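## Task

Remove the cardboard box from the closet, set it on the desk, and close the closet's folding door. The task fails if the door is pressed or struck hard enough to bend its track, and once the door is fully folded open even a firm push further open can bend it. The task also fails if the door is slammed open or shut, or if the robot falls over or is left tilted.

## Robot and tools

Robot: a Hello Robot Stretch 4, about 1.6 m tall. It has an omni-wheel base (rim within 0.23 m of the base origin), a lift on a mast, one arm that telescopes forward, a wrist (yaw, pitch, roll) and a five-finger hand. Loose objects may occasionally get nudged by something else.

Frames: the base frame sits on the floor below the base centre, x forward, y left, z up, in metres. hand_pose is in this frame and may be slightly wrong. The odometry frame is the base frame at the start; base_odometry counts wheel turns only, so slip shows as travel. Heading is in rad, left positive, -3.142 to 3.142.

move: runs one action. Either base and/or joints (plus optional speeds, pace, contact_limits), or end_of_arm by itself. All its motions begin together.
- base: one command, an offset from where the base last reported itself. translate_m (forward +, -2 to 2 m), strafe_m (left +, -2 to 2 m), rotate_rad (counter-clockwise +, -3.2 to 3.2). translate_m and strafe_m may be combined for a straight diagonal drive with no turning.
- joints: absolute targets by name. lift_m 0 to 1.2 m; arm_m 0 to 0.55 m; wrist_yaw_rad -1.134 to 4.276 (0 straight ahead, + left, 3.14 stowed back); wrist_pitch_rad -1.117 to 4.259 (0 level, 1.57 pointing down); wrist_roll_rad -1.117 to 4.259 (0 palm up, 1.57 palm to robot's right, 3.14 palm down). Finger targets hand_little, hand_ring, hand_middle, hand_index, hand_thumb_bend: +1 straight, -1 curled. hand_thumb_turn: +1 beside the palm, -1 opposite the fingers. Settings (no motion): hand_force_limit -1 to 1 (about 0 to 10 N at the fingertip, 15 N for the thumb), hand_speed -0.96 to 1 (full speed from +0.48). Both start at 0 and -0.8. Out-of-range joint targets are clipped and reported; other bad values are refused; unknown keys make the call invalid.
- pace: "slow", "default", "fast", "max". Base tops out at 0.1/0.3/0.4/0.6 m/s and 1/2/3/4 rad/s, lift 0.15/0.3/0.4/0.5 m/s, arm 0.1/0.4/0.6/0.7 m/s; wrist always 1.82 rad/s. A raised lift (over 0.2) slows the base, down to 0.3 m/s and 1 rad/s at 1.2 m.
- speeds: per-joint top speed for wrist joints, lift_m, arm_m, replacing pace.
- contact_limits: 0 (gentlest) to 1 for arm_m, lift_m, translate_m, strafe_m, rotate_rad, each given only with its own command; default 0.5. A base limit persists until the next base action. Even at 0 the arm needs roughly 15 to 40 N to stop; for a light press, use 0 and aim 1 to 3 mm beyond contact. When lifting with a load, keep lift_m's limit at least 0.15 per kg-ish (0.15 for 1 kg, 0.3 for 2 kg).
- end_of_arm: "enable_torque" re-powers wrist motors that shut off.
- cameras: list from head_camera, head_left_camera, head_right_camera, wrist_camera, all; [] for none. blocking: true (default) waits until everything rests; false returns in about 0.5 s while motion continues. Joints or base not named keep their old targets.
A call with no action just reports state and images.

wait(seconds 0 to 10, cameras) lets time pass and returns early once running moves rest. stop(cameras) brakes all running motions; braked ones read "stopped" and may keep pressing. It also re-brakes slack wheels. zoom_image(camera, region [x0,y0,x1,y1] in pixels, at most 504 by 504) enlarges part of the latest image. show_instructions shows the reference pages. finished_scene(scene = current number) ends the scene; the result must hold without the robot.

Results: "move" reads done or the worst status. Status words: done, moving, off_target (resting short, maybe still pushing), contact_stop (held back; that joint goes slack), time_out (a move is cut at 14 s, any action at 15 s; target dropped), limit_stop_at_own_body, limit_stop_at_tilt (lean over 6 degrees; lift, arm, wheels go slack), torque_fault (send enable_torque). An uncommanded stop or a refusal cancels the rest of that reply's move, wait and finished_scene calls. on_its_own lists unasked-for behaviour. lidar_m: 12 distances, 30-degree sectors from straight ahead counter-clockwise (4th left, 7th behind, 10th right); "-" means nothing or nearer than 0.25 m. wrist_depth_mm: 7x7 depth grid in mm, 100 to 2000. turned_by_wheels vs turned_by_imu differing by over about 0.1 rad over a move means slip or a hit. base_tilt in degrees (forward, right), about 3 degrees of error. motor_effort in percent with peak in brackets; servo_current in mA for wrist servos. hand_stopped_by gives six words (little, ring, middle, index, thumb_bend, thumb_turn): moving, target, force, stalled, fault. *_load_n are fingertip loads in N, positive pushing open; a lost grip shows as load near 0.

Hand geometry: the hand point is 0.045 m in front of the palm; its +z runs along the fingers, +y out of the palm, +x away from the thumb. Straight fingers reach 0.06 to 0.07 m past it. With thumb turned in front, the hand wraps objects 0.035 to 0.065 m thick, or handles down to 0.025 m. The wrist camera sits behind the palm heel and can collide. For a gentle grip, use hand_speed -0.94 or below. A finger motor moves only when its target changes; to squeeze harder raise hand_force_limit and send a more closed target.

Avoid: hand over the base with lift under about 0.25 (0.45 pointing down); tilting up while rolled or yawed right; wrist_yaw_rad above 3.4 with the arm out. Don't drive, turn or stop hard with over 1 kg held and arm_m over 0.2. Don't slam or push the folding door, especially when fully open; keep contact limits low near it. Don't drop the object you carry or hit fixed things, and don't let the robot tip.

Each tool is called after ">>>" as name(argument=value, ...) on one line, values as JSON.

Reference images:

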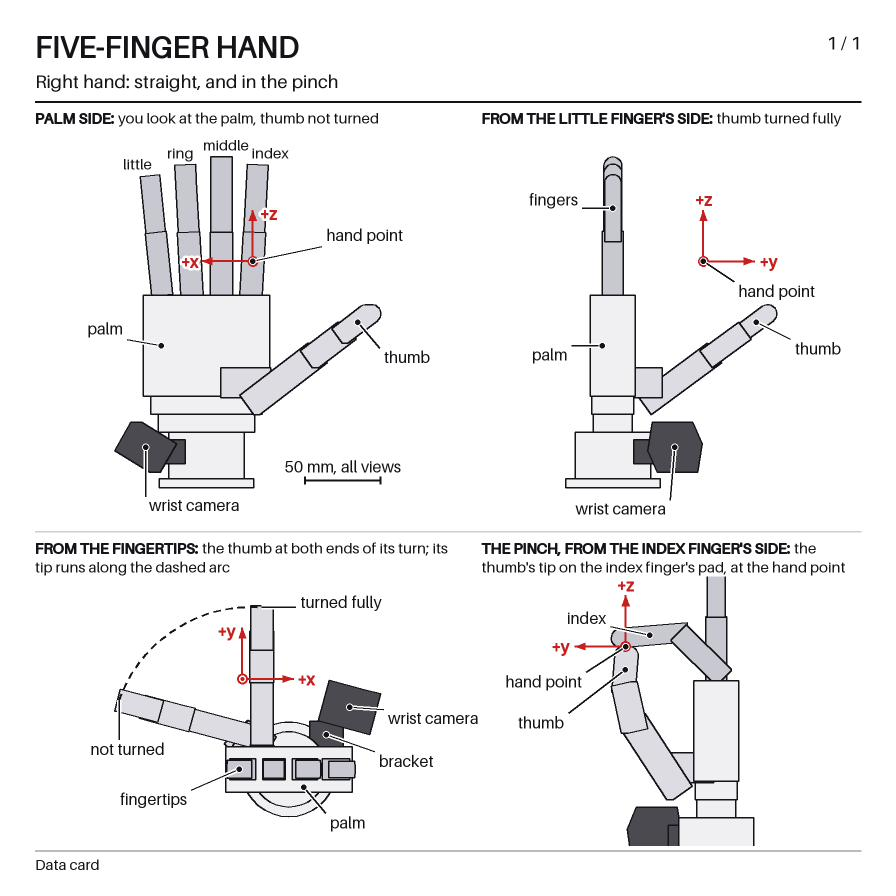

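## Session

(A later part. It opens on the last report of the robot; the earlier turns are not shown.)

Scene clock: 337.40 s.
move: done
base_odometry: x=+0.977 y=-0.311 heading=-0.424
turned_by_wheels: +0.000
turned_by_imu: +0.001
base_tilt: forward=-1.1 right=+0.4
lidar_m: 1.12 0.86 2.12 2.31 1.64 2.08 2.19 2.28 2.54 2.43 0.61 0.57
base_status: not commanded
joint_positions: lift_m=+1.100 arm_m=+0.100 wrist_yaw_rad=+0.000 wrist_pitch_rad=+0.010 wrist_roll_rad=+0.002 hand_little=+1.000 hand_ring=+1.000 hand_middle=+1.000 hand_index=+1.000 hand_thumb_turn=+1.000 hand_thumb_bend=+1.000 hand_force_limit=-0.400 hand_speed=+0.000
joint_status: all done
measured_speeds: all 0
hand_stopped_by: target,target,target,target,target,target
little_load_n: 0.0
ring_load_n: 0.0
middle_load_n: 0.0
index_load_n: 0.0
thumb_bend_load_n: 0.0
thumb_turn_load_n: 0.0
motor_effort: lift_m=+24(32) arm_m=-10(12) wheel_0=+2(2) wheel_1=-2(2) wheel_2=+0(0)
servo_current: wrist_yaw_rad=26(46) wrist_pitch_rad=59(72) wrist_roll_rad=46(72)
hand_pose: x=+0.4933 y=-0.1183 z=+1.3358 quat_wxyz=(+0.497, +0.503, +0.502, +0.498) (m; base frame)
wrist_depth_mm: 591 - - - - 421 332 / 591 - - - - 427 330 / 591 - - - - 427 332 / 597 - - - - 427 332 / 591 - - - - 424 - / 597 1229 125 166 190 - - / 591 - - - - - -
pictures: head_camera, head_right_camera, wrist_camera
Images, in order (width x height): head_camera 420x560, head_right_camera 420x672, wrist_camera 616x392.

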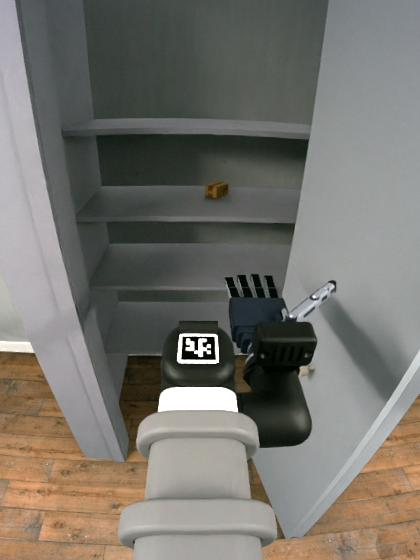

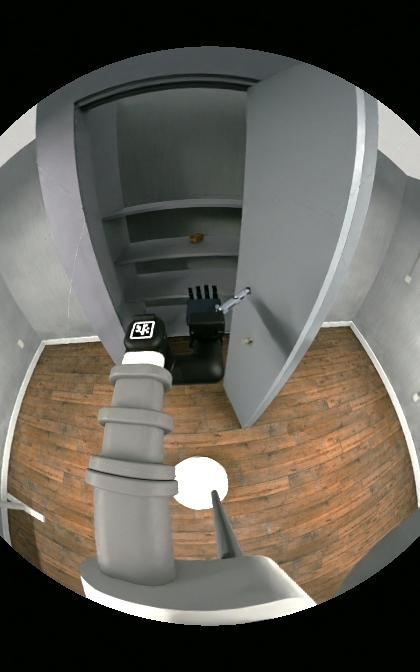

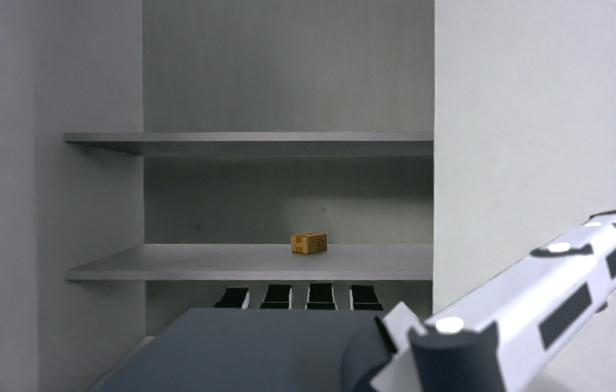

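>>> move(base={"strafe_m": 0.042}, joints={"lift_m": 1.12, "wrist_roll_rad": 3.14, "wrist_pitch_rad": 0.2}, cameras=["wrist_camera"])

>>> move(base={"translate_m": 0.5}, cameras=["wrist_camera", "head_camera"])

Scene clock: 412.80 s.
move: done
base_odometry: x=+0.994 y=-0.273 heading=-0.424
turned_by_wheels: +0.000
turned_by_imu: +0.002
base_tilt: forward=-1.1 right=+0.4
lidar_m: 1.12 0.86 2.15 2.26 1.58 2.07 2.22 2.27 2.58 2.47 0.61 0.59
base_status: done
joint_positions: lift_m=+1.120 arm_m=+0.100 wrist_yaw_rad=+0.000 wrist_pitch_rad=+0.201 wrist_roll_rad=+3.138 hand_little=+1.000 hand_ring=+1.000 hand_middle=+1.000 hand_index=+1.000 hand_thumb_turn=+1.000 hand_thumb_bend=+1.000 hand_force_limit=-0.400 hand_speed=+0.000
joint_status: all done
measured_speeds: all 0
hand_stopped_by: target,target,target,target,target,target
little_load_n: 0.0
ring_load_n: 0.0
middle_load_n: 0.0
index_load_n: 0.0
thumb_bend_load_n: 0.0
thumb_turn_load_n: 0.0
motor_effort: lift_m=+24(30) arm_m=-9(10) wheel_0=+1(9) wheel_1=-1(10) wheel_2=+1(2)
servo_current: wrist_yaw_rad=33(46) wrist_pitch_rad=39(85) wrist_roll_rad=39(111)
hand_pose: x=+0.4762 y=-0.0568 z=+1.1946 quat_wxyz=(-0.446, +0.549, -0.546, +0.448) (m; base frame)
wrist_depth_mm: 382 500 - - - - 585 / 377 500 - - - - 585 / 375 492 - - - - 580 / 375 488 - - - 1205 574 / 370 484 - - - - - / 370 462 125 166 - - - / 366 439 - - - - -
pictures: wrist_camera
Images, in order (width x height): wrist_camera 616x392.

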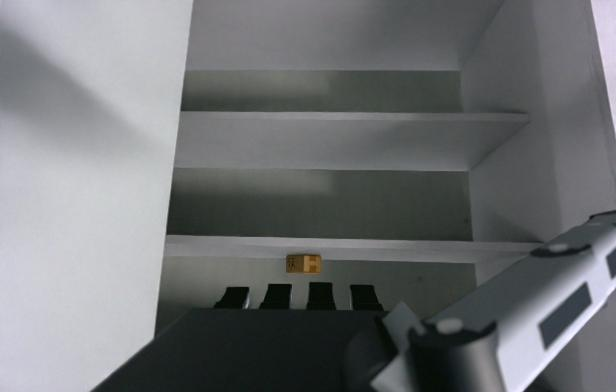

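Scene clock: 415.97 s.
move: done
base_odometry: x=+1.450 y=-0.479 heading=-0.424
turned_by_wheels: +0.000
turned_by_imu: +0.002
base_tilt: forward=-1.1 right=+0.5
lidar_m: 0.62 0.45 0.42 2.28 1.87 2.08 2.72 2.79 2.62 0.38 0.33 0.45
base_status: done
joint_positions: lift_m=+1.120 arm_m=+0.100 wrist_yaw_rad=+0.000 wrist_pitch_rad=+0.201 wrist_roll_rad=+3.138 hand_little=+1.000 hand_ring=+1.000 hand_middle=+1.000 hand_index=+1.000 hand_thumb_turn=+1.000 hand_thumb_bend=+1.000 hand_force_limit=-0.400 hand_speed=+0.000
joint_status: not commanded
measured_speeds: all 0
hand_stopped_by: target,target,target,target,target,target
little_load_n: 0.0
ring_load_n: 0.0
middle_load_n: 0.0
index_load_n: 0.0
thumb_bend_load_n: 0.0
thumb_turn_load_n: -0.5
motor_effort: lift_m=+23(25) arm_m=-9(10) wheel_0=+0(8) wheel_1=+0(6) wheel_2=+1(10)
servo_current: wrist_yaw_rad=33(46) wrist_pitch_rad=39(59) wrist_roll_rad=26(72)
hand_pose: x=+0.4762 y=-0.0568 z=+1.1946 quat_wxyz=(-0.446, +0.549, -0.547, +0.448) (m; base frame)
wrist_depth_mm: - - - - - - - / - - - - - - 699 / 798 798 798 788 778 778 750 / - - - - - - 676 / 741 750 741 580 715 715 - / 715 723 715 166 683 - - / 699 691 - - - - -
pictures: head_camera, wrist_camera
Images, in order (width x height): head_camera 420x560, wrist_camera 616x392.

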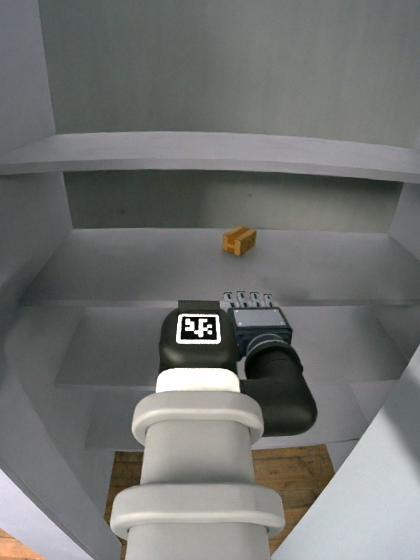

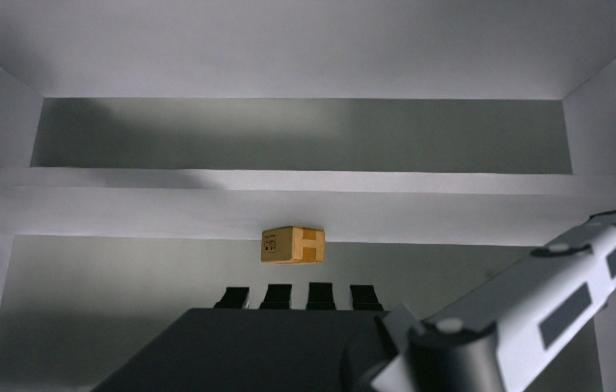

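>>> zoom_image(camera="wrist_camera", region=[240, 200, 350, 280])

>>> zoom_image(camera="head_camera", region=[190, 200, 300, 320])

Scaled by 4.582.

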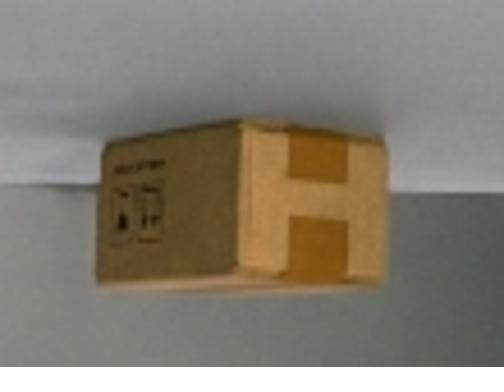

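Scaled by 4.200 from the camera's 420x560 image, which has a finer 1200x1600 frame.

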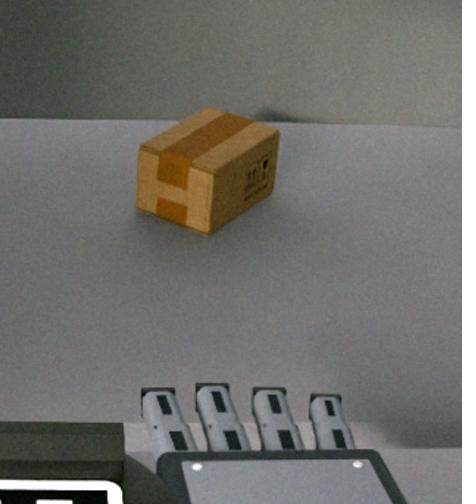

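>>> move(base={"translate_m": 0.13, "strafe_m": 0.057}, joints={"wrist_yaw_rad": -0.61}, cameras=["wrist_camera", "head_camera"])

Scene clock: 464.80 s.
move: done
base_odometry: x=+1.592 y=-0.480 heading=-0.424
turned_by_wheels: +0.000
turned_by_imu: +0.002
base_tilt: forward=-1.2 right=+0.4
lidar_m: 0.50 0.33 0.31 2.22 1.87 2.01 2.85 2.95 0.46 0.36 0.40 0.51
base_status: done
joint_positions: lift_m=+1.120 arm_m=+0.100 wrist_yaw_rad=-0.607 wrist_pitch_rad=+0.201 wrist_roll_rad=+3.138 hand_little=+1.000 hand_ring=+1.000 hand_middle=+1.000 hand_index=+1.000 hand_thumb_turn=+1.000 hand_thumb_bend=+1.000 hand_force_limit=-0.400 hand_speed=+0.000
joint_status: all done
measured_speeds: all 0
hand_stopped_by: target,target,target,target,target,target
little_load_n: -0.5
ring_load_n: 0.0
middle_load_n: 0.0
index_load_n: 0.0
thumb_bend_load_n: 0.0
thumb_turn_load_n: 0.0
motor_effort: lift_m=+23(24) arm_m=-9(10) wheel_0=+0(4) wheel_1=+1(8) wheel_2=+1(10)
servo_current: wrist_yaw_rad=33(117) wrist_pitch_rad=46(59) wrist_roll_rad=46(59)
hand_pose: x=+0.4071 y=-0.1636 z=+1.1946 quat_wxyz=(-0.292, +0.360, -0.686, +0.561) (m; base frame)
wrist_depth_mm: - - - - - - - / - - - - 750 654 585 / - - - - 732 252 226 / - - - - 309 303 296 / - - - 788 691 466 - / - - 125 166 634 - - / - - - - - - -
pictures: head_camera, wrist_camera
Images, in order (width x height): head_camera 420x560, wrist_camera 616x392.

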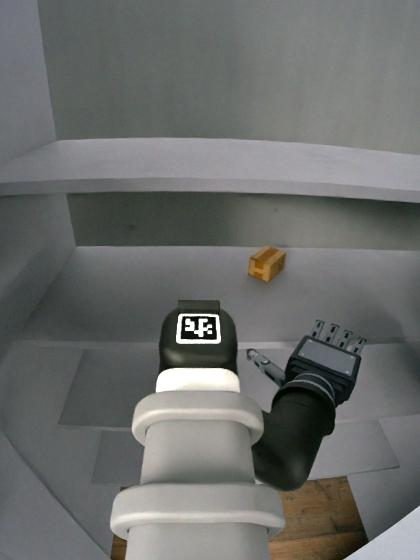

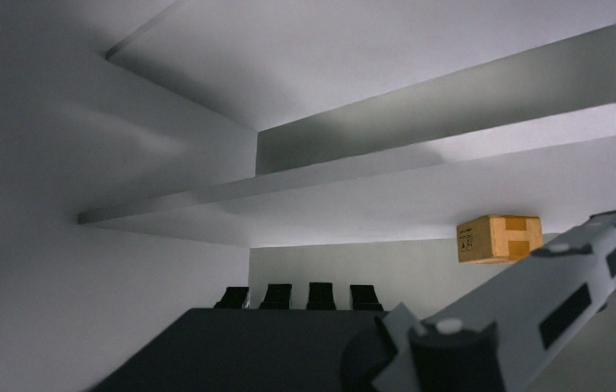

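>>> move(base={"strafe_m": -0.008}, joints={"arm_m": 0.4, "hand_index": 0.8, "hand_middle": 0.75, "hand_ring": 0.8, "hand_little": 0.8}, speeds={"arm_m": 0.15}, contact_limits={"arm_m": 0}, cameras=["wrist_camera", "head_camera"])

Scene clock: 492.67 s.
move: done
base_odometry: x=+1.589 y=-0.487 heading=-0.424
turned_by_wheels: +0.000
turned_by_imu: +0.002
base_tilt: forward=-1.1 right=+0.4
lidar_m: 0.50 0.37 0.30 2.23 1.87 2.03 2.83 2.95 0.46 0.33 0.39 0.53
base_status: done
joint_positions: lift_m=+1.120 arm_m=+0.400 wrist_yaw_rad=-0.607 wrist_pitch_rad=+0.201 wrist_roll_rad=+3.138 hand_little=+0.800 hand_ring=+0.800 hand_middle=+0.750 hand_index=+0.800 hand_thumb_turn=+1.000 hand_thumb_bend=+1.000 hand_force_limit=-0.400 hand_speed=+0.000
joint_status: all done
measured_speeds: all 0
hand_stopped_by: target,target,target,target,target,target
little_load_n: 0.0
ring_load_n: 0.0
middle_load_n: 0.0
index_load_n: 0.0
thumb_bend_load_n: 0.0
thumb_turn_load_n: 0.0
motor_effort: lift_m=+24(24) arm_m=+10(12) wheel_0=+0(7) wheel_1=+0(6) wheel_2=+0(2)
servo_current: wrist_yaw_rad=26(46) wrist_pitch_rad=52(52) wrist_roll_rad=46(78)
contact_limits: arm_m 0
hand_pose: x=+0.7064 y=-0.1636 z=+1.1946 quat_wxyz=(-0.292, +0.360, -0.686, +0.561) (m; base frame)
wrist_depth_mm: 126 126 124 123 122 121 - / 164 161 160 158 156 153 152 / 231 228 224 218 179 181 207 / 307 - 320 315 174 174 298 / - 640 549 442 362 327 - / - 621 172 158 186 - - / - - - - - - -
pictures: head_camera, wrist_camera
Images, in order (width x height): head_camera 420x560, wrist_camera 616x392.

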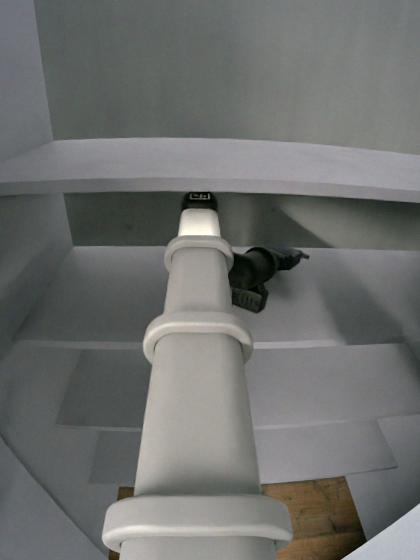

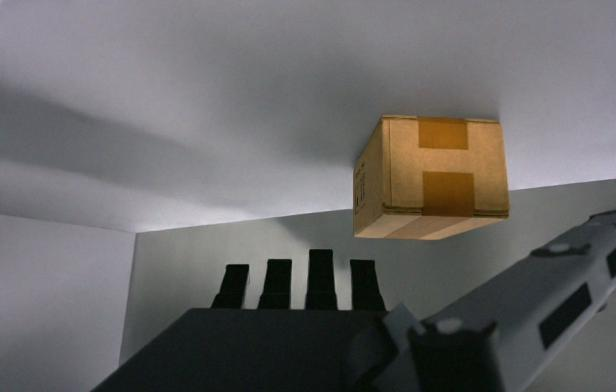

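>>> move(joints={"wrist_yaw_rad": -0.70, "arm_m": 0.517}, speeds={"arm_m": 0.1}, contact_limits={"arm_m": 0}, cameras=["wrist_camera"])

>>> move(joints={"hand_index": 0.1, "hand_middle": 0.1, "hand_ring": 0.1, "hand_little": 0.1, "hand_speed": -0.7, "hand_force_limit": -0.5}, cameras=["wrist_camera"])

Scene clock: 516.70 s.
move: done
base_odometry: x=+1.589 y=-0.487 heading=-0.424
turned_by_wheels: +0.000
turned_by_imu: +0.001
base_tilt: forward=-1.1 right=+0.4
lidar_m: 0.50 0.38 0.31 2.23 1.88 2.03 2.84 2.94 0.46 0.35 0.37 0.52
base_status: not commanded
joint_positions: lift_m=+1.120 arm_m=+0.517 wrist_yaw_rad=-0.697 wrist_pitch_rad=+0.201 wrist_roll_rad=+3.138 hand_little=+0.800 hand_ring=+0.800 hand_middle=+0.750 hand_index=+0.800 hand_thumb_turn=+1.000 hand_thumb_bend=+1.000 hand_force_limit=-0.400 hand_speed=+0.000
joint_status: all done
measured_speeds: all 0
hand_stopped_by: target,target,target,target,target,target
little_load_n: 0.0
ring_load_n: 0.0
middle_load_n: 0.0
index_load_n: 0.0
thumb_bend_load_n: 0.0
thumb_turn_load_n: 0.0
motor_effort: lift_m=+24(24) arm_m=+9(12) wheel_0=+0(1) wheel_1=+0(1) wheel_2=+0(0)
servo_current: wrist_yaw_rad=46(78) wrist_pitch_rad=52(52) wrist_roll_rad=39(59)
contact_limits: arm_m 0
hand_pose: x=+0.8082 y=-0.1751 z=+1.1946 quat_wxyz=(-0.267, +0.329, -0.701, +0.574) (m; base frame)
wrist_depth_mm: 126 126 124 - - 120 - / 163 161 160 - - 152 151 / 230 228 241 - - - 207 / 306 300 327 141 154 239 214 / - 554 430 332 271 236 - / - 535 171 158 249 - - / - 559 - - - - -
pictures: wrist_camera
Images, in order (width x height): wrist_camera 616x392.

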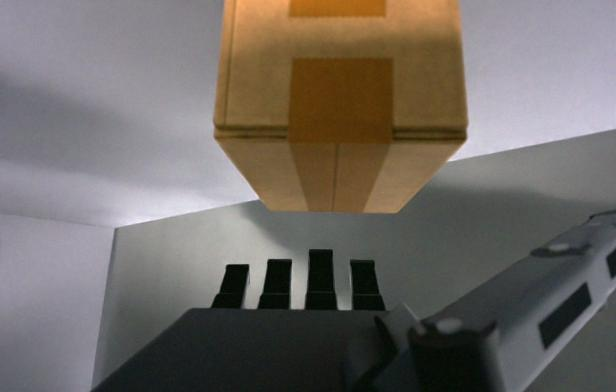

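Scene clock: 518.03 s.
move: done
base_odometry: x=+1.589 y=-0.487 heading=-0.424
turned_by_wheels: +0.000
turned_by_imu: +0.000
base_tilt: forward=-1.1 right=+0.4
lidar_m: 0.48 0.37 0.29 2.23 1.87 2.04 2.85 2.95 0.46 0.35 0.39 0.54
base_status: not commanded
joint_positions: lift_m=+1.120 arm_m=+0.517 wrist_yaw_rad=-0.697 wrist_pitch_rad=+0.201 wrist_roll_rad=+3.138 hand_little=+0.100 hand_ring=+0.100 hand_middle=+0.100 hand_index=+0.100 hand_thumb_turn=+1.000 hand_thumb_bend=+1.000 hand_force_limit=-0.500 hand_speed=-0.700
joint_status: all done
measured_speeds: all 0
hand_stopped_by: target,target,target,target,target,target
little_load_n: 0.0
ring_load_n: 0.0
middle_load_n: 0.0
index_load_n: 0.0
thumb_bend_load_n: 0.0
thumb_turn_load_n: 0.0
motor_effort: lift_m=+23(24) arm_m=+9(10) wheel_0=+0(1) wheel_1=+0(1) wheel_2=+0(0)
servo_current: wrist_yaw_rad=39(39) wrist_pitch_rad=46(59) wrist_roll_rad=52(59)
contact_limits: arm_m 0
hand_pose: x=+0.8082 y=-0.1751 z=+1.1946 quat_wxyz=(-0.267, +0.329, -0.701, +0.574) (m; base frame)
wrist_depth_mm: 126 126 124 - - 120 - / 164 161 160 - - 152 152 / 230 229 242 - - - 207 / 307 298 293 138 138 239 215 / - 554 442 172 258 237 - / - 535 155 149 159 - - / - 564 - - - - -
pictures: wrist_camera
Images, in order (width x height): wrist_camera 616x392.

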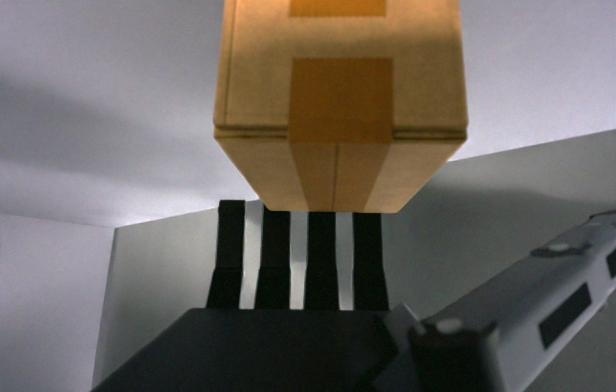

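>>> move(joints={"hand_index": 0.0, "hand_middle": 0.03, "hand_ring": 0.0, "hand_little": 0.0})

>>> move(base={"translate_m": -0.161, "strafe_m": 0.135}, pace="slow", contact_limits={"translate_m": 0.3}, cameras=["wrist_camera", "head_camera"])

Scene clock: 534.43 s.
move: done
base_odometry: x=+1.589 y=-0.487 heading=-0.424
turned_by_wheels: +0.000
turned_by_imu: +0.001
base_tilt: forward=-1.1 right=+0.3
lidar_m: 0.47 0.37 0.31 2.22 1.89 2.04 2.82 2.93 0.46 0.36 0.40 0.53
base_status: not commanded
joint_positions: lift_m=+1.120 arm_m=+0.517 wrist_yaw_rad=-0.697 wrist_pitch_rad=+0.201 wrist_roll_rad=+3.138 hand_little=+0.000 hand_ring=+0.000 hand_middle=+0.030 hand_index=+0.000 hand_thumb_turn=+1.000 hand_thumb_bend=+1.000 hand_force_limit=-0.500 hand_speed=-0.700
joint_status: all done
measured_speeds: all 0
hand_stopped_by: target,target,target,target,target,target
little_load_n: 0.0
ring_load_n: 0.0
middle_load_n: 0.0
index_load_n: 0.0
thumb_bend_load_n: 0.0
thumb_turn_load_n: 0.0
motor_effort: lift_m=+23(24) arm_m=+9(10) wheel_0=+0(0) wheel_1=+0(0) wheel_2=+0(0)
servo_current: wrist_yaw_rad=39(46) wrist_pitch_rad=46(52) wrist_roll_rad=33(59)
contact_limits: arm_m 0
hand_pose: x=+0.8082 y=-0.1751 z=+1.1946 quat_wxyz=(-0.267, +0.329, -0.701, +0.574) (m; base frame)
wrist_depth_mm: 126 126 124 - - 120 - / 164 161 151 - - - 152 / 231 229 242 - - - 208 / 307 300 291 138 138 239 216 / - 554 442 170 255 238 - / - 530 153 149 157 - - / - 559 - - - - -
pictures: none

Scene clock: 537.77 s.
move: done
base_odometry: x=+1.498 y=-0.298 heading=-0.423
turned_by_wheels: +0.000
turned_by_imu: +0.001
base_tilt: forward=-1.1 right=+0.4
lidar_m: 0.65 0.34 0.46 2.09 1.70 1.83 2.68 2.78 2.75 0.55 0.50 0.69
base_status: done
joint_positions: lift_m=+1.120 arm_m=+0.517 wrist_yaw_rad=-0.697 wrist_pitch_rad=+0.201 wrist_roll_rad=+3.138 hand_little=+0.000 hand_ring=+0.000 hand_middle=+0.030 hand_index=+0.000 hand_thumb_turn=+1.000 hand_thumb_bend=+1.000 hand_force_limit=-0.500 hand_speed=-0.700
joint_status: not commanded
measured_speeds: all 0
hand_stopped_by: target,target,target,target,target,target
little_load_n: 0.0
ring_load_n: 0.0
middle_load_n: 0.0
index_load_n: 0.0
thumb_bend_load_n: 0.0
thumb_turn_load_n: 0.0
motor_effort: lift_m=+24(24) arm_m=+9(10) wheel_0=-1(8) wheel_1=+2(4) wheel_2=+2(6)
servo_current: wrist_yaw_rad=26(46) wrist_pitch_rad=46(59) wrist_roll_rad=52(72)
contact_limits: arm_m 0; translate_m 0.3
hand_pose: x=+0.8082 y=-0.1751 z=+1.1946 quat_wxyz=(-0.267, +0.329, -0.701, +0.574) (m; base frame)
wrist_depth_mm: 126 126 124 - - 120 - / 163 160 151 - - - 151 / 231 229 242 - - - 206 / - 298 291 126 138 368 327 / - - 647 170 170 387 - / - - 153 148 153 - - / - - - - - - -
pictures: head_camera, wrist_camera
Images, in order (width x height): head_camera 420x560, wrist_camera 616x392.

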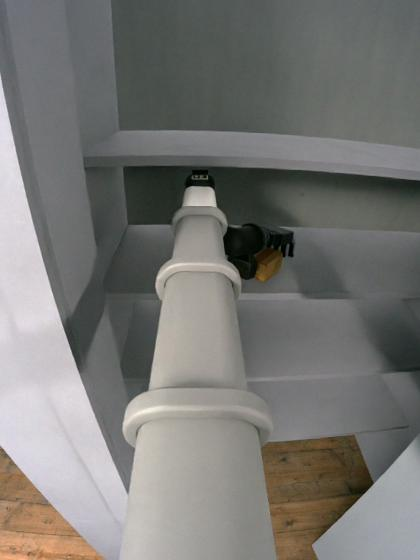

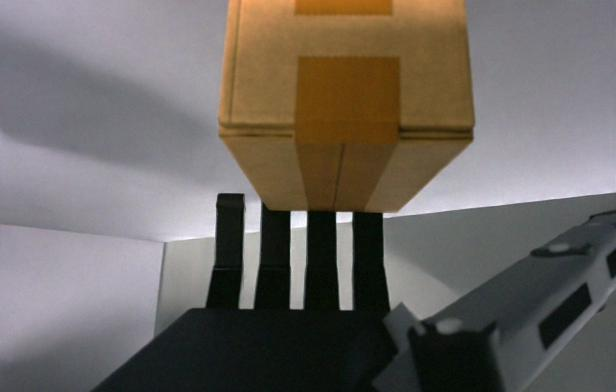

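>>> move(joints={"hand_index": 1, "hand_middle": 1, "hand_ring": 1, "hand_little": 1, "hand_speed": 0})

>>> move(joints={"arm_m": 0.34}, speeds={"arm_m": 0.3})

>>> move(joints={"lift_m": 1.195})

>>> move(joints={"wrist_yaw_rad": 0.871}, base={"strafe_m": -0.2}, cameras=["wrist_camera", "head_camera", "head_right_camera"])

Scene clock: 566.17 s.
move: done
base_odometry: x=+1.498 y=-0.298 heading=-0.423
turned_by_wheels: +0.000
turned_by_imu: +0.001
base_tilt: forward=-1.1 right=+0.5
lidar_m: 0.66 0.33 0.49 2.10 1.71 1.82 2.68 2.77 2.78 0.56 0.51 0.69
base_status: not commanded
joint_positions: lift_m=+1.120 arm_m=+0.517 wrist_yaw_rad=-0.697 wrist_pitch_rad=+0.201 wrist_roll_rad=+3.138 hand_little=+1.000 hand_ring=+1.000 hand_middle=+1.000 hand_index=+1.000 hand_thumb_turn=+1.000 hand_thumb_bend=+1.000 hand_force_limit=-0.500 hand_speed=+0.000
joint_status: all done
measured_speeds: all 0
hand_stopped_by: target,target,target,target,target,target
little_load_n: 0.0
ring_load_n: 0.0
middle_load_n: 0.0
index_load_n: 0.0
thumb_bend_load_n: 0.0
thumb_turn_load_n: 0.0
motor_effort: lift_m=+23(24) arm_m=+9(10) wheel_0=-1(1) wheel_1=+2(2) wheel_2=+2(2)
servo_current: wrist_yaw_rad=52(52) wrist_pitch_rad=52(52) wrist_roll_rad=46(65)
contact_limits: arm_m 0; translate_m 0.3
hand_pose: x=+0.8082 y=-0.1751 z=+1.1946 quat_wxyz=(-0.267, +0.329, -0.701, +0.574) (m; base frame)
wrist_depth_mm: 126 125 124 - - 119 - / 163 161 159 - - - 151 / 231 228 241 - - - 207 / - 298 294 125 137 368 329 / - - 691 544 452 387 - / - - 609 167 413 - - / - - - - - - -
pictures: none

Scene clock: 567.77 s.
move: done
base_odometry: x=+1.498 y=-0.298 heading=-0.423
turned_by_wheels: +0.000
turned_by_imu: +0.000
base_tilt: forward=-1.1 right=+0.5
lidar_m: 0.64 0.35 0.48 2.09 1.70 1.80 2.66 2.78 2.76 0.55 0.52 0.69
base_status: not commanded
joint_positions: lift_m=+1.120 arm_m=+0.340 wrist_yaw_rad=-0.697 wrist_pitch_rad=+0.201 wrist_roll_rad=+3.138 hand_little=+1.000 hand_ring=+1.000 hand_middle=+1.000 hand_index=+1.000 hand_thumb_turn=+1.000 hand_thumb_bend=+1.000 hand_force_limit=-0.500 hand_speed=+0.000
joint_status: all done
measured_speeds: all 0
hand_stopped_by: target,target,target,target,target,target
little_load_n: 0.0
ring_load_n: 0.0
middle_load_n: 0.0
index_load_n: 0.0
thumb_bend_load_n: 0.0
thumb_turn_load_n: -0.5
motor_effort: lift_m=+24(24) arm_m=-9(12) wheel_0=-1(2) wheel_1=+2(2) wheel_2=+2(2)
servo_current: wrist_yaw_rad=46(52) wrist_pitch_rad=52(52) wrist_roll_rad=39(65)
contact_limits: translate_m 0.3
hand_pose: x=+0.6319 y=-0.1752 z=+1.1946 quat_wxyz=(-0.266, +0.329, -0.701, +0.574) (m; base frame)
wrist_depth_mm: - - - - - - 530 / - - - - 707 189 166 / - - - 258 227 211 208 / - - - 314 300 221 217 / - - - 768 647 530 - / - - 125 167 580 - - / - - - - - - -
pictures: none

Scene clock: 569.07 s.
move: done
base_odometry: x=+1.498 y=-0.298 heading=-0.423
turned_by_wheels: +0.000
turned_by_imu: +0.000
base_tilt: forward=-1.1 right=+0.4
lidar_m: 0.65 0.34 0.47 2.09 1.71 1.83 2.68 2.78 2.77 0.56 0.51 0.68
base_status: not commanded
joint_positions: lift_m=+1.195 arm_m=+0.340 wrist_yaw_rad=-0.697 wrist_pitch_rad=+0.201 wrist_roll_rad=+3.138 hand_little=+1.000 hand_ring=+1.000 hand_middle=+1.000 hand_index=+1.000 hand_thumb_turn=+1.000 hand_thumb_bend=+1.000 hand_force_limit=-0.500 hand_speed=+0.000
joint_status: all done
measured_speeds: all 0
hand_stopped_by: target,target,target,target,target,target
little_load_n: 0.0
ring_load_n: 0.0
middle_load_n: 0.0
index_load_n: 0.0
thumb_bend_load_n: 0.0
thumb_turn_load_n: -0.5
motor_effort: lift_m=+24(29) arm_m=-10(10) wheel_0=-1(2) wheel_1=+2(2) wheel_2=+2(2)
servo_current: wrist_yaw_rad=39(39) wrist_pitch_rad=39(52) wrist_roll_rad=52(65)
contact_limits: translate_m 0.3
hand_pose: x=+0.6318 y=-0.1752 z=+1.2696 quat_wxyz=(-0.266, +0.329, -0.701, +0.574) (m; base frame)
wrist_depth_mm: - - - - 241 229 228 / - - - 300 296 236 236 / - - - - - 273 - / - - - - 661 564 492 / - - - 768 647 559 - / - - 125 166 585 - - / - - - - - - -
pictures: none

Scene clock: 571.03 s.
move: done
base_odometry: x=+1.415 y=-0.481 heading=-0.423
turned_by_wheels: +0.000
turned_by_imu: +0.001
base_tilt: forward=-1.1 right=+0.4
lidar_m: 0.66 0.46 0.45 2.29 1.83 2.09 2.68 2.78 2.55 0.36 0.33 0.44
base_status: done
joint_positions: lift_m=+1.195 arm_m=+0.340 wrist_yaw_rad=+0.868 wrist_pitch_rad=+0.201 wrist_roll_rad=+3.138 hand_little=+1.000 hand_ring=+1.000 hand_middle=+1.000 hand_index=+1.000 hand_thumb_turn=+1.000 hand_thumb_bend=+1.000 hand_force_limit=-0.500 hand_speed=+0.000
joint_status: all done
measured_speeds: all 0
hand_stopped_by: target,target,target,target,target,target
little_load_n: 0.0
ring_load_n: 0.0
middle_load_n: 0.0
index_load_n: 0.0
thumb_bend_load_n: 0.0
thumb_turn_load_n: 0.0
motor_effort: lift_m=+24(24) arm_m=-10(10) wheel_0=+0(11) wheel_1=+3(10) wheel_2=+2(3)
servo_current: wrist_yaw_rad=39(104) wrist_pitch_rad=52(52) wrist_roll_rad=39(65)
hand_pose: x=+0.6871 y=+0.1196 z=+1.2696 quat_wxyz=(-0.593, +0.728, -0.265, +0.219) (m; base frame)
wrist_depth_mm: 162 161 196 234 232 442 413 / 307 304 298 296 294 309 399 / 407 469 - - - 433 389 / 404 473 564 621 508 436 382 / 399 466 564 603 496 424 - / 392 452 504 126 449 - - / 384 430 - - - - -
pictures: head_camera, head_right_camera, wrist_camera
Images, in order (width x height): head_camera 420x560, head_right_camera 420x672, wrist_camera 616x392.

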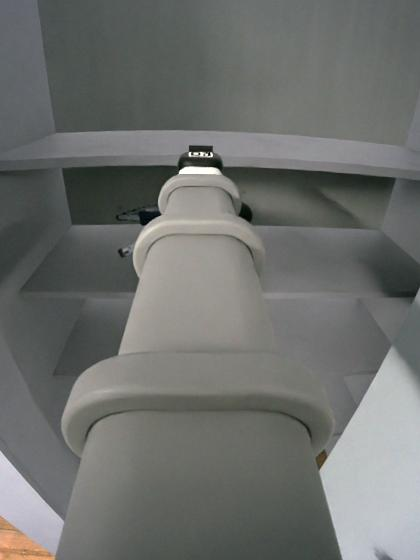

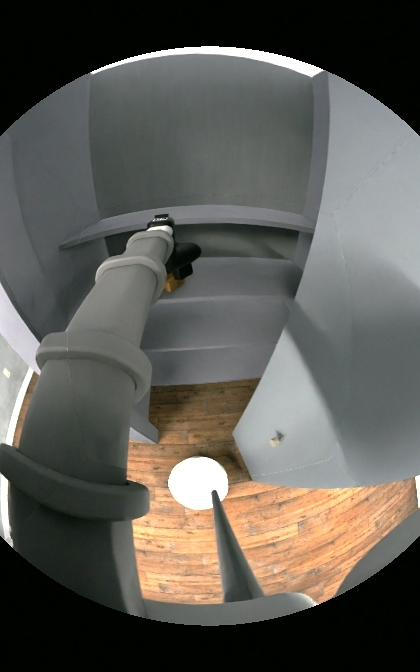

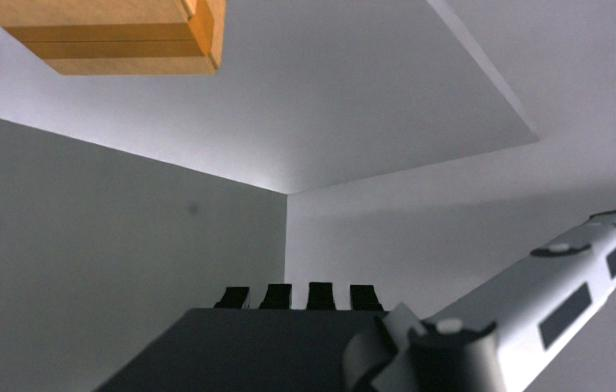

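>>> move(joints={"wrist_pitch_rad": 0.4, "hand_thumb_turn": -1, "hand_thumb_bend": 1, "hand_index": 0.8, "hand_middle": 0.8, "hand_ring": 0.8, "hand_little": 0.9})

>>> move(base={"strafe_m": -0.112}, joints={"arm_m": 0.385}, cameras=["wrist_camera"])

Scene clock: 586.10 s.
move: done
base_odometry: x=+1.415 y=-0.481 heading=-0.423
turned_by_wheels: +0.000
turned_by_imu: +0.001
base_tilt: forward=-1.2 right=+0.4
lidar_m: 0.66 0.48 0.45 2.30 1.85 2.09 2.69 2.79 2.56 0.35 0.33 0.42
base_status: not commanded
joint_positions: lift_m=+1.195 arm_m=+0.340 wrist_yaw_rad=+0.868 wrist_pitch_rad=+0.401 wrist_roll_rad=+3.138 hand_little=+0.900 hand_ring=+0.800 hand_middle=+0.800 hand_index=+0.800 hand_thumb_turn=-1.000 hand_thumb_bend=+1.000 hand_force_limit=-0.500 hand_speed=+0.000
joint_status: all done
measured_speeds: all 0
hand_stopped_by: target,target,target,target,target,target
little_load_n: 0.0
ring_load_n: 0.0
middle_load_n: 0.0
index_load_n: 0.0
thumb_bend_load_n: 0.0
thumb_turn_load_n: 0.0
motor_effort: lift_m=+24(24) arm_m=-9(10) wheel_0=+0(1) wheel_1=+3(3) wheel_2=+1(2)
servo_current: wrist_yaw_rad=46(46) wrist_pitch_rad=46(65) wrist_roll_rad=46(65)
hand_pose: x=+0.6712 y=+0.1009 z=+1.2310 quat_wxyz=(-0.518, +0.783, -0.285, +0.191) (m; base frame)
wrist_depth_mm: 181 179 177 186 - 535 469 / 171 170 200 207 113 517 445 / 204 182 202 268 - 466 430 / 329 - - - - 382 407 / 413 477 564 - - 424 392 / 399 462 186 159 - 404 377 / 387 436 - - - - 357
pictures: none

Scene clock: 587.63 s.
move: done
base_odometry: x=+1.369 y=-0.583 heading=-0.423
turned_by_wheels: +0.000
turned_by_imu: +0.000
base_tilt: forward=-1.1 right=+0.4
lidar_m: 0.66 0.64 0.54 2.39 1.94 2.31 2.67 2.77 2.59 0.26 0.25 0.31
base_status: done
joint_positions: lift_m=+1.195 arm_m=+0.385 wrist_yaw_rad=+0.868 wrist_pitch_rad=+0.401 wrist_roll_rad=+3.138 hand_little=+0.900 hand_ring=+0.800 hand_middle=+0.800 hand_index=+0.800 hand_thumb_turn=-1.000 hand_thumb_bend=+1.000 hand_force_limit=-0.500 hand_speed=+0.000
joint_status: all done
measured_speeds: all 0
hand_stopped_by: target,target,target,target,target,target
little_load_n: 0.0
ring_load_n: 0.0
middle_load_n: 0.0
index_load_n: 0.0
thumb_bend_load_n: 0.0
thumb_turn_load_n: 0.0
motor_effort: lift_m=+24(24) arm_m=+9(12) wheel_0=-1(11) wheel_1=-1(9) wheel_2=+2(3)
servo_current: wrist_yaw_rad=46(46) wrist_pitch_rad=39(52) wrist_roll_rad=39(78)
hand_pose: x=+0.7154 y=+0.1010 z=+1.2310 quat_wxyz=(-0.518, +0.783, -0.285, +0.191) (m; base frame)
wrist_depth_mm: 183 182 180 179 178 - 580 / 220 219 216 207 196 220 544 / 277 273 271 224 - 263 517 / 373 322 - 236 - 320 480 / 377 442 517 - - - 469 / 366 427 186 160 - 504 469 / 355 397 - - - - 452
pictures: wrist_camera
Images, in order (width x height): wrist_camera 616x392.

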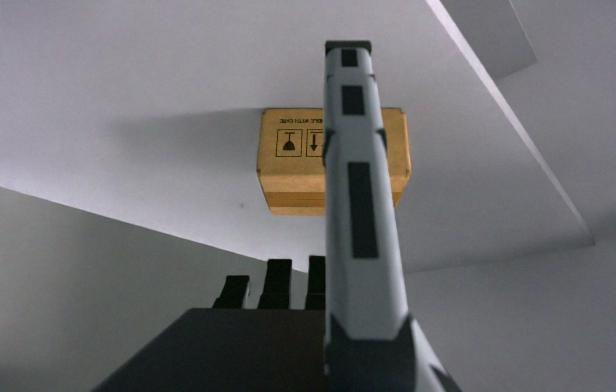

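>>> move(joints={"lift_m": 1.176})

>>> move(base={"translate_m": 0.04, "strafe_m": 0.047}, pace="slow", contact_limits={"translate_m": 0.2}, cameras=["wrist_camera"])

>>> move(joints={"lift_m": 1.165}, speeds={"lift_m": 0.05}, contact_limits={"lift_m": 0.1}, cameras=["wrist_camera"])

Scene clock: 601.80 s.
move: done
base_odometry: x=+1.369 y=-0.583 heading=-0.423
turned_by_wheels: +0.000
turned_by_imu: +0.001
base_tilt: forward=-1.1 right=+0.4
lidar_m: 0.66 0.63 0.55 2.41 1.93 2.31 2.68 2.77 2.59 0.26 0.26 0.31
base_status: not commanded
joint_positions: lift_m=+1.176 arm_m=+0.385 wrist_yaw_rad=+0.868 wrist_pitch_rad=+0.401 wrist_roll_rad=+3.138 hand_little=+0.900 hand_ring=+0.800 hand_middle=+0.800 hand_index=+0.800 hand_thumb_turn=-1.000 hand_thumb_bend=+1.000 hand_force_limit=-0.500 hand_speed=+0.000
joint_status: all done
measured_speeds: all 0
hand_stopped_by: target,target,target,target,target,target
little_load_n: 0.0
ring_load_n: 0.0
middle_load_n: 0.0
index_load_n: 0.0
thumb_bend_load_n: 0.0
thumb_turn_load_n: 0.0
motor_effort: lift_m=+17(26) arm_m=+9(10) wheel_0=-1(2) wheel_1=-1(2) wheel_2=+2(2)
servo_current: wrist_yaw_rad=33(46) wrist_pitch_rad=46(52) wrist_roll_rad=65(65)
hand_pose: x=+0.7154 y=+0.1010 z=+1.2126 quat_wxyz=(-0.518, +0.783, -0.285, +0.191) (m; base frame)
wrist_depth_mm: 160 159 158 152 156 - 580 / 193 191 190 187 173 193 559 / 242 240 236 220 - 239 521 / 306 300 294 211 - 283 480 / 377 442 512 236 - - 466 / 364 424 186 160 - 504 466 / 355 394 - - - - 449
pictures: none

Scene clock: 603.63 s.
move: done
base_odometry: x=+1.425 y=-0.556 heading=-0.423
turned_by_wheels: +0.000
turned_by_imu: +0.001
base_tilt: forward=-1.1 right=+0.4
lidar_m: 0.61 0.56 0.48 2.36 1.94 2.21 2.74 2.82 2.71 0.29 0.26 0.35
base_status: done
joint_positions: lift_m=+1.176 arm_m=+0.385 wrist_yaw_rad=+0.868 wrist_pitch_rad=+0.401 wrist_roll_rad=+3.138 hand_little=+0.900 hand_ring=+0.800 hand_middle=+0.800 hand_index=+0.800 hand_thumb_turn=-1.000 hand_thumb_bend=+1.000 hand_force_limit=-0.500 hand_speed=+0.000
joint_status: not commanded
measured_speeds: all 0
hand_stopped_by: target,target,target,target,target,target
little_load_n: 0.0
ring_load_n: 0.0
middle_load_n: 0.0
index_load_n: 0.0
thumb_bend_load_n: 0.0
thumb_turn_load_n: 0.0
motor_effort: lift_m=+17(17) arm_m=+9(10) wheel_0=+0(5) wheel_1=+2(7) wheel_2=+0(5)
servo_current: wrist_yaw_rad=39(46) wrist_pitch_rad=46(59) wrist_roll_rad=39(65)
contact_limits: translate_m 0.2
hand_pose: x=+0.7154 y=+0.1010 z=+1.2126 quat_wxyz=(-0.518, +0.783, -0.285, +0.191) (m; base frame)
wrist_depth_mm: 160 159 158 152 155 154 164 / 193 191 182 160 154 183 183 / 242 239 225 153 - 228 228 / 324 298 296 179 - 283 294 / 343 402 473 - - - 439 / 332 389 182 159 - 462 427 / 322 357 - - - - 415
pictures: wrist_camera
Images, in order (width x height): wrist_camera 616x392.

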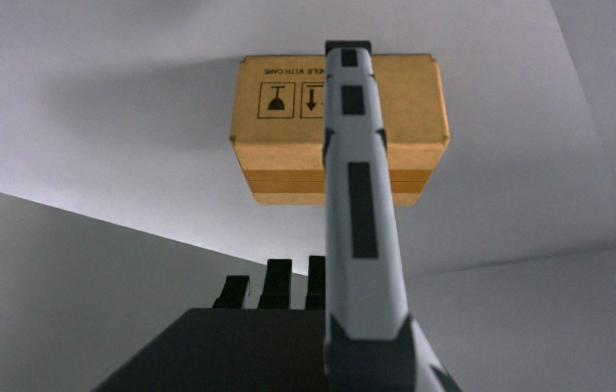

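Scene clock: 604.30 s.
move: done
base_odometry: x=+1.425 y=-0.556 heading=-0.423
turned_by_wheels: +0.000
turned_by_imu: +0.000
base_tilt: forward=-1.0 right=+0.4
lidar_m: 0.62 0.56 0.46 2.36 1.92 2.22 2.73 2.79 2.72 0.29 0.25 0.34
base_status: not commanded
joint_positions: lift_m=+1.165 arm_m=+0.385 wrist_yaw_rad=+0.868 wrist_pitch_rad=+0.401 wrist_roll_rad=+3.138 hand_little=+0.900 hand_ring=+0.800 hand_middle=+0.800 hand_index=+0.800 hand_thumb_turn=-1.000 hand_thumb_bend=+1.000 hand_force_limit=-0.500 hand_speed=+0.000
joint_status: all done
measured_speeds: all 0
hand_stopped_by: target,target,target,target,target,target
little_load_n: 0.0
ring_load_n: 0.0
middle_load_n: 0.0
index_load_n: 0.0
thumb_bend_load_n: 0.0
thumb_turn_load_n: 0.0
motor_effort: lift_m=+17(22) arm_m=+10(10) wheel_0=+0(1) wheel_1=+2(2) wheel_2=+0(0)
servo_current: wrist_yaw_rad=33(39) wrist_pitch_rad=52(59) wrist_roll_rad=39(65)
contact_limits: lift_m 0.1; translate_m 0.2
hand_pose: x=+0.7154 y=+0.1010 z=+1.2016 quat_wxyz=(-0.518, +0.783, -0.285, +0.191) (m; base frame)
wrist_depth_mm: 147 145 150 143 142 142 145 / 177 175 167 159 157 169 168 / 221 219 198 150 150 200 208 / 298 290 270 165 - 276 273 / 343 397 466 - - - - / 334 389 182 159 - 466 430 / 320 359 - - - - 413
pictures: wrist_camera
Images, in order (width x height): wrist_camera 616x392.

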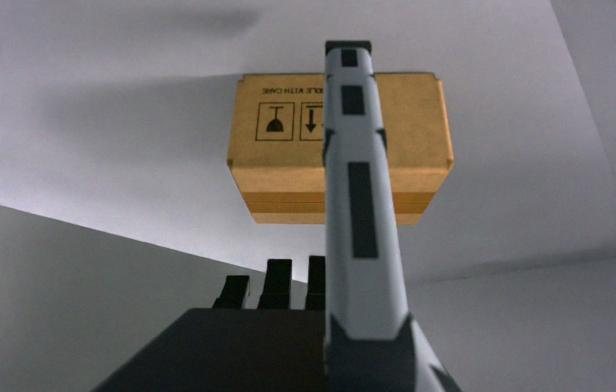

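>>> move(base={"translate_m": -0.0035, "strafe_m": -0.004}, joints={"lift_m": 1.161}, pace="slow")

>>> move(joints={"hand_index": -0.2, "hand_middle": -0.2, "hand_ring": -0.2, "hand_thumb_bend": 0.2, "hand_speed": -0.85, "hand_force_limit": -0.3}, cameras=["wrist_camera"])

Scene clock: 615.23 s.
move: done
base_odometry: x=+1.420 y=-0.559 heading=-0.423
turned_by_wheels: +0.000
turned_by_imu: +0.001
base_tilt: forward=-1.1 right=+0.4
lidar_m: 0.61 0.57 0.49 2.36 1.94 2.24 2.70 2.82 2.72 0.29 0.25 0.35
base_status: done
joint_positions: lift_m=+1.161 arm_m=+0.385 wrist_yaw_rad=+0.868 wrist_pitch_rad=+0.401 wrist_roll_rad=+3.138 hand_little=+0.900 hand_ring=+0.800 hand_middle=+0.800 hand_index=+0.800 hand_thumb_turn=-1.000 hand_thumb_bend=+1.000 hand_force_limit=-0.500 hand_speed=+0.000
joint_status: all done
measured_speeds: all 0
hand_stopped_by: target,target,target,target,target,target
little_load_n: 0.0
ring_load_n: 0.0
middle_load_n: -0.5
index_load_n: 0.0
thumb_bend_load_n: 0.0
thumb_turn_load_n: 0.0
motor_effort: lift_m=+17(22) arm_m=+9(10) wheel_0=+2(4) wheel_1=-1(5) wheel_2=+2(5)
servo_current: wrist_yaw_rad=33(39) wrist_pitch_rad=52(52) wrist_roll_rad=26(59)
hand_pose: x=+0.7154 y=+0.1010 z=+1.1976 quat_wxyz=(-0.518, +0.783, -0.285, +0.191) (m; base frame)
wrist_depth_mm: 142 141 145 138 137 136 496 / 171 170 167 160 153 163 168 / 215 222 191 157 156 193 200 / 286 282 263 157 - 265 263 / 345 399 466 195 - - 430 / 338 389 186 160 - 469 433 / 325 362 - - - - 415
pictures: none

Scene clock: 618.67 s.
move: off_target
base_odometry: x=+1.420 y=-0.559 heading=-0.423
turned_by_wheels: +0.000
turned_by_imu: +0.001
base_tilt: forward=-1.2 right=+0.4
lidar_m: 0.63 0.56 0.49 2.35 1.94 2.25 2.73 2.81 2.72 0.29 0.25 0.35
base_status: not commanded
joint_positions: lift_m=+1.161 arm_m=+0.385 wrist_yaw_rad=+0.868 wrist_pitch_rad=+0.401 wrist_roll_rad=+3.138 hand_little=+0.900 hand_ring=+0.232 hand_middle=+0.232 hand_index=+0.246 hand_thumb_turn=-1.000 hand_thumb_bend=+0.726 hand_force_limit=-0.300 hand_speed=-0.850
joint_status: hand_ring off_target (ended at +0.232, target -0.200); hand_middle off_target (ended at +0.232, target -0.200); hand_index off_target (ended at +0.246, target -0.200); hand_thumb_bend off_target (ended at +0.726, target +0.200); the others done
measured_speeds: all 0
hand_stopped_by: target,force,force,force,force,target
little_load_n: 0.0
ring_load_n: 3.5
middle_load_n: 5.0
index_load_n: 1.5
thumb_bend_load_n: 11.5
thumb_turn_load_n: 3.5
motor_effort: lift_m=+17(17) arm_m=+9(10) wheel_0=+2(3) wheel_1=-2(2) wheel_2=+2(2)
servo_current: wrist_yaw_rad=26(46) wrist_pitch_rad=46(52) wrist_roll_rad=52(65)
hand_pose: x=+0.7154 y=+0.1010 z=+1.1976 quat_wxyz=(-0.518, +0.783, -0.285, +0.191) (m; base frame)
wrist_depth_mm: 143 142 146 139 139 137 146 / 172 171 157 143 144 163 169 / 216 215 193 132 135 186 202 / 290 285 265 159 - 268 266 / 343 397 477 177 - - 427 / 336 392 182 151 - 466 430 / 325 364 - - - - 415
pictures: wrist_camera
Images, in order (width x height): wrist_camera 616x392.

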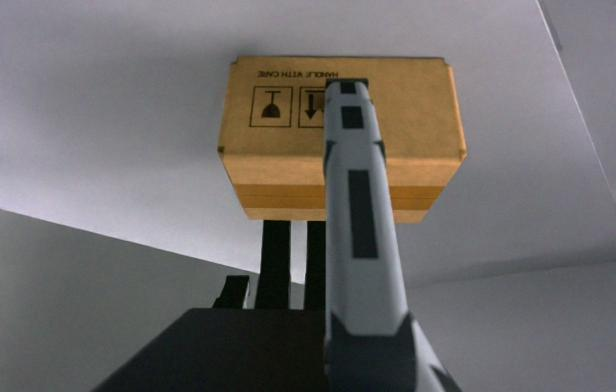

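>>> move(joints={"lift_m": 1.19}, speeds={"lift_m": 0.06}, cameras=["wrist_camera"])

Scene clock: 623.53 s.
move: done
base_odometry: x=+1.420 y=-0.559 heading=-0.423
turned_by_wheels: +0.000
turned_by_imu: +0.001
base_tilt: forward=-1.1 right=+0.4
lidar_m: 0.62 0.58 0.47 2.36 1.94 2.23 2.73 2.79 2.69 0.29 0.25 0.34
base_status: not commanded
joint_positions: lift_m=+1.190 arm_m=+0.385 wrist_yaw_rad=+0.868 wrist_pitch_rad=+0.402 wrist_roll_rad=+3.138 hand_little=+0.900 hand_ring=+0.232 hand_middle=+0.232 hand_index=+0.246 hand_thumb_turn=-1.000 hand_thumb_bend=+0.726 hand_force_limit=-0.300 hand_speed=-0.850
joint_status: all done
measured_speeds: all 0
hand_stopped_by: target,force,force,force,force,target
little_load_n: 0.0
ring_load_n: 3.5
middle_load_n: 4.0
index_load_n: 1.0
thumb_bend_load_n: 11.5
thumb_turn_load_n: 3.5
motor_effort: lift_m=+25(28) arm_m=+9(10) wheel_0=+3(3) wheel_1=-2(2) wheel_2=+2(2)
servo_current: wrist_yaw_rad=26(39) wrist_pitch_rad=46(52) wrist_roll_rad=39(52)
hand_pose: x=+0.7154 y=+0.1009 z=+1.2258 quat_wxyz=(-0.518, +0.784, -0.285, +0.191) (m; base frame)
wrist_depth_mm: 176 175 174 172 171 170 508 / 211 211 193 143 144 202 209 / 266 263 236 132 135 228 250 / 343 329 182 158 - 309 306 / 347 407 480 177 - - 445 / 338 392 182 151 - 469 433 / 327 364 - - - - 415
pictures: wrist_camera
Images, in order (width x height): wrist_camera 616x392.

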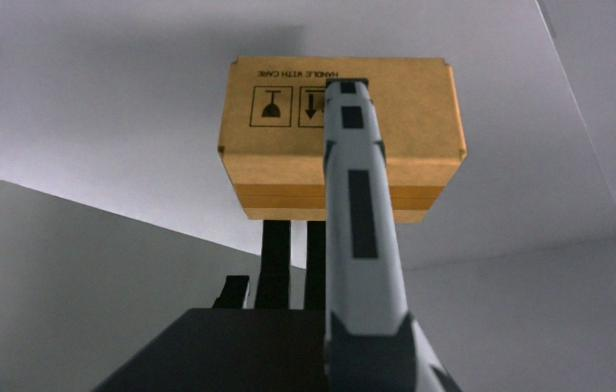

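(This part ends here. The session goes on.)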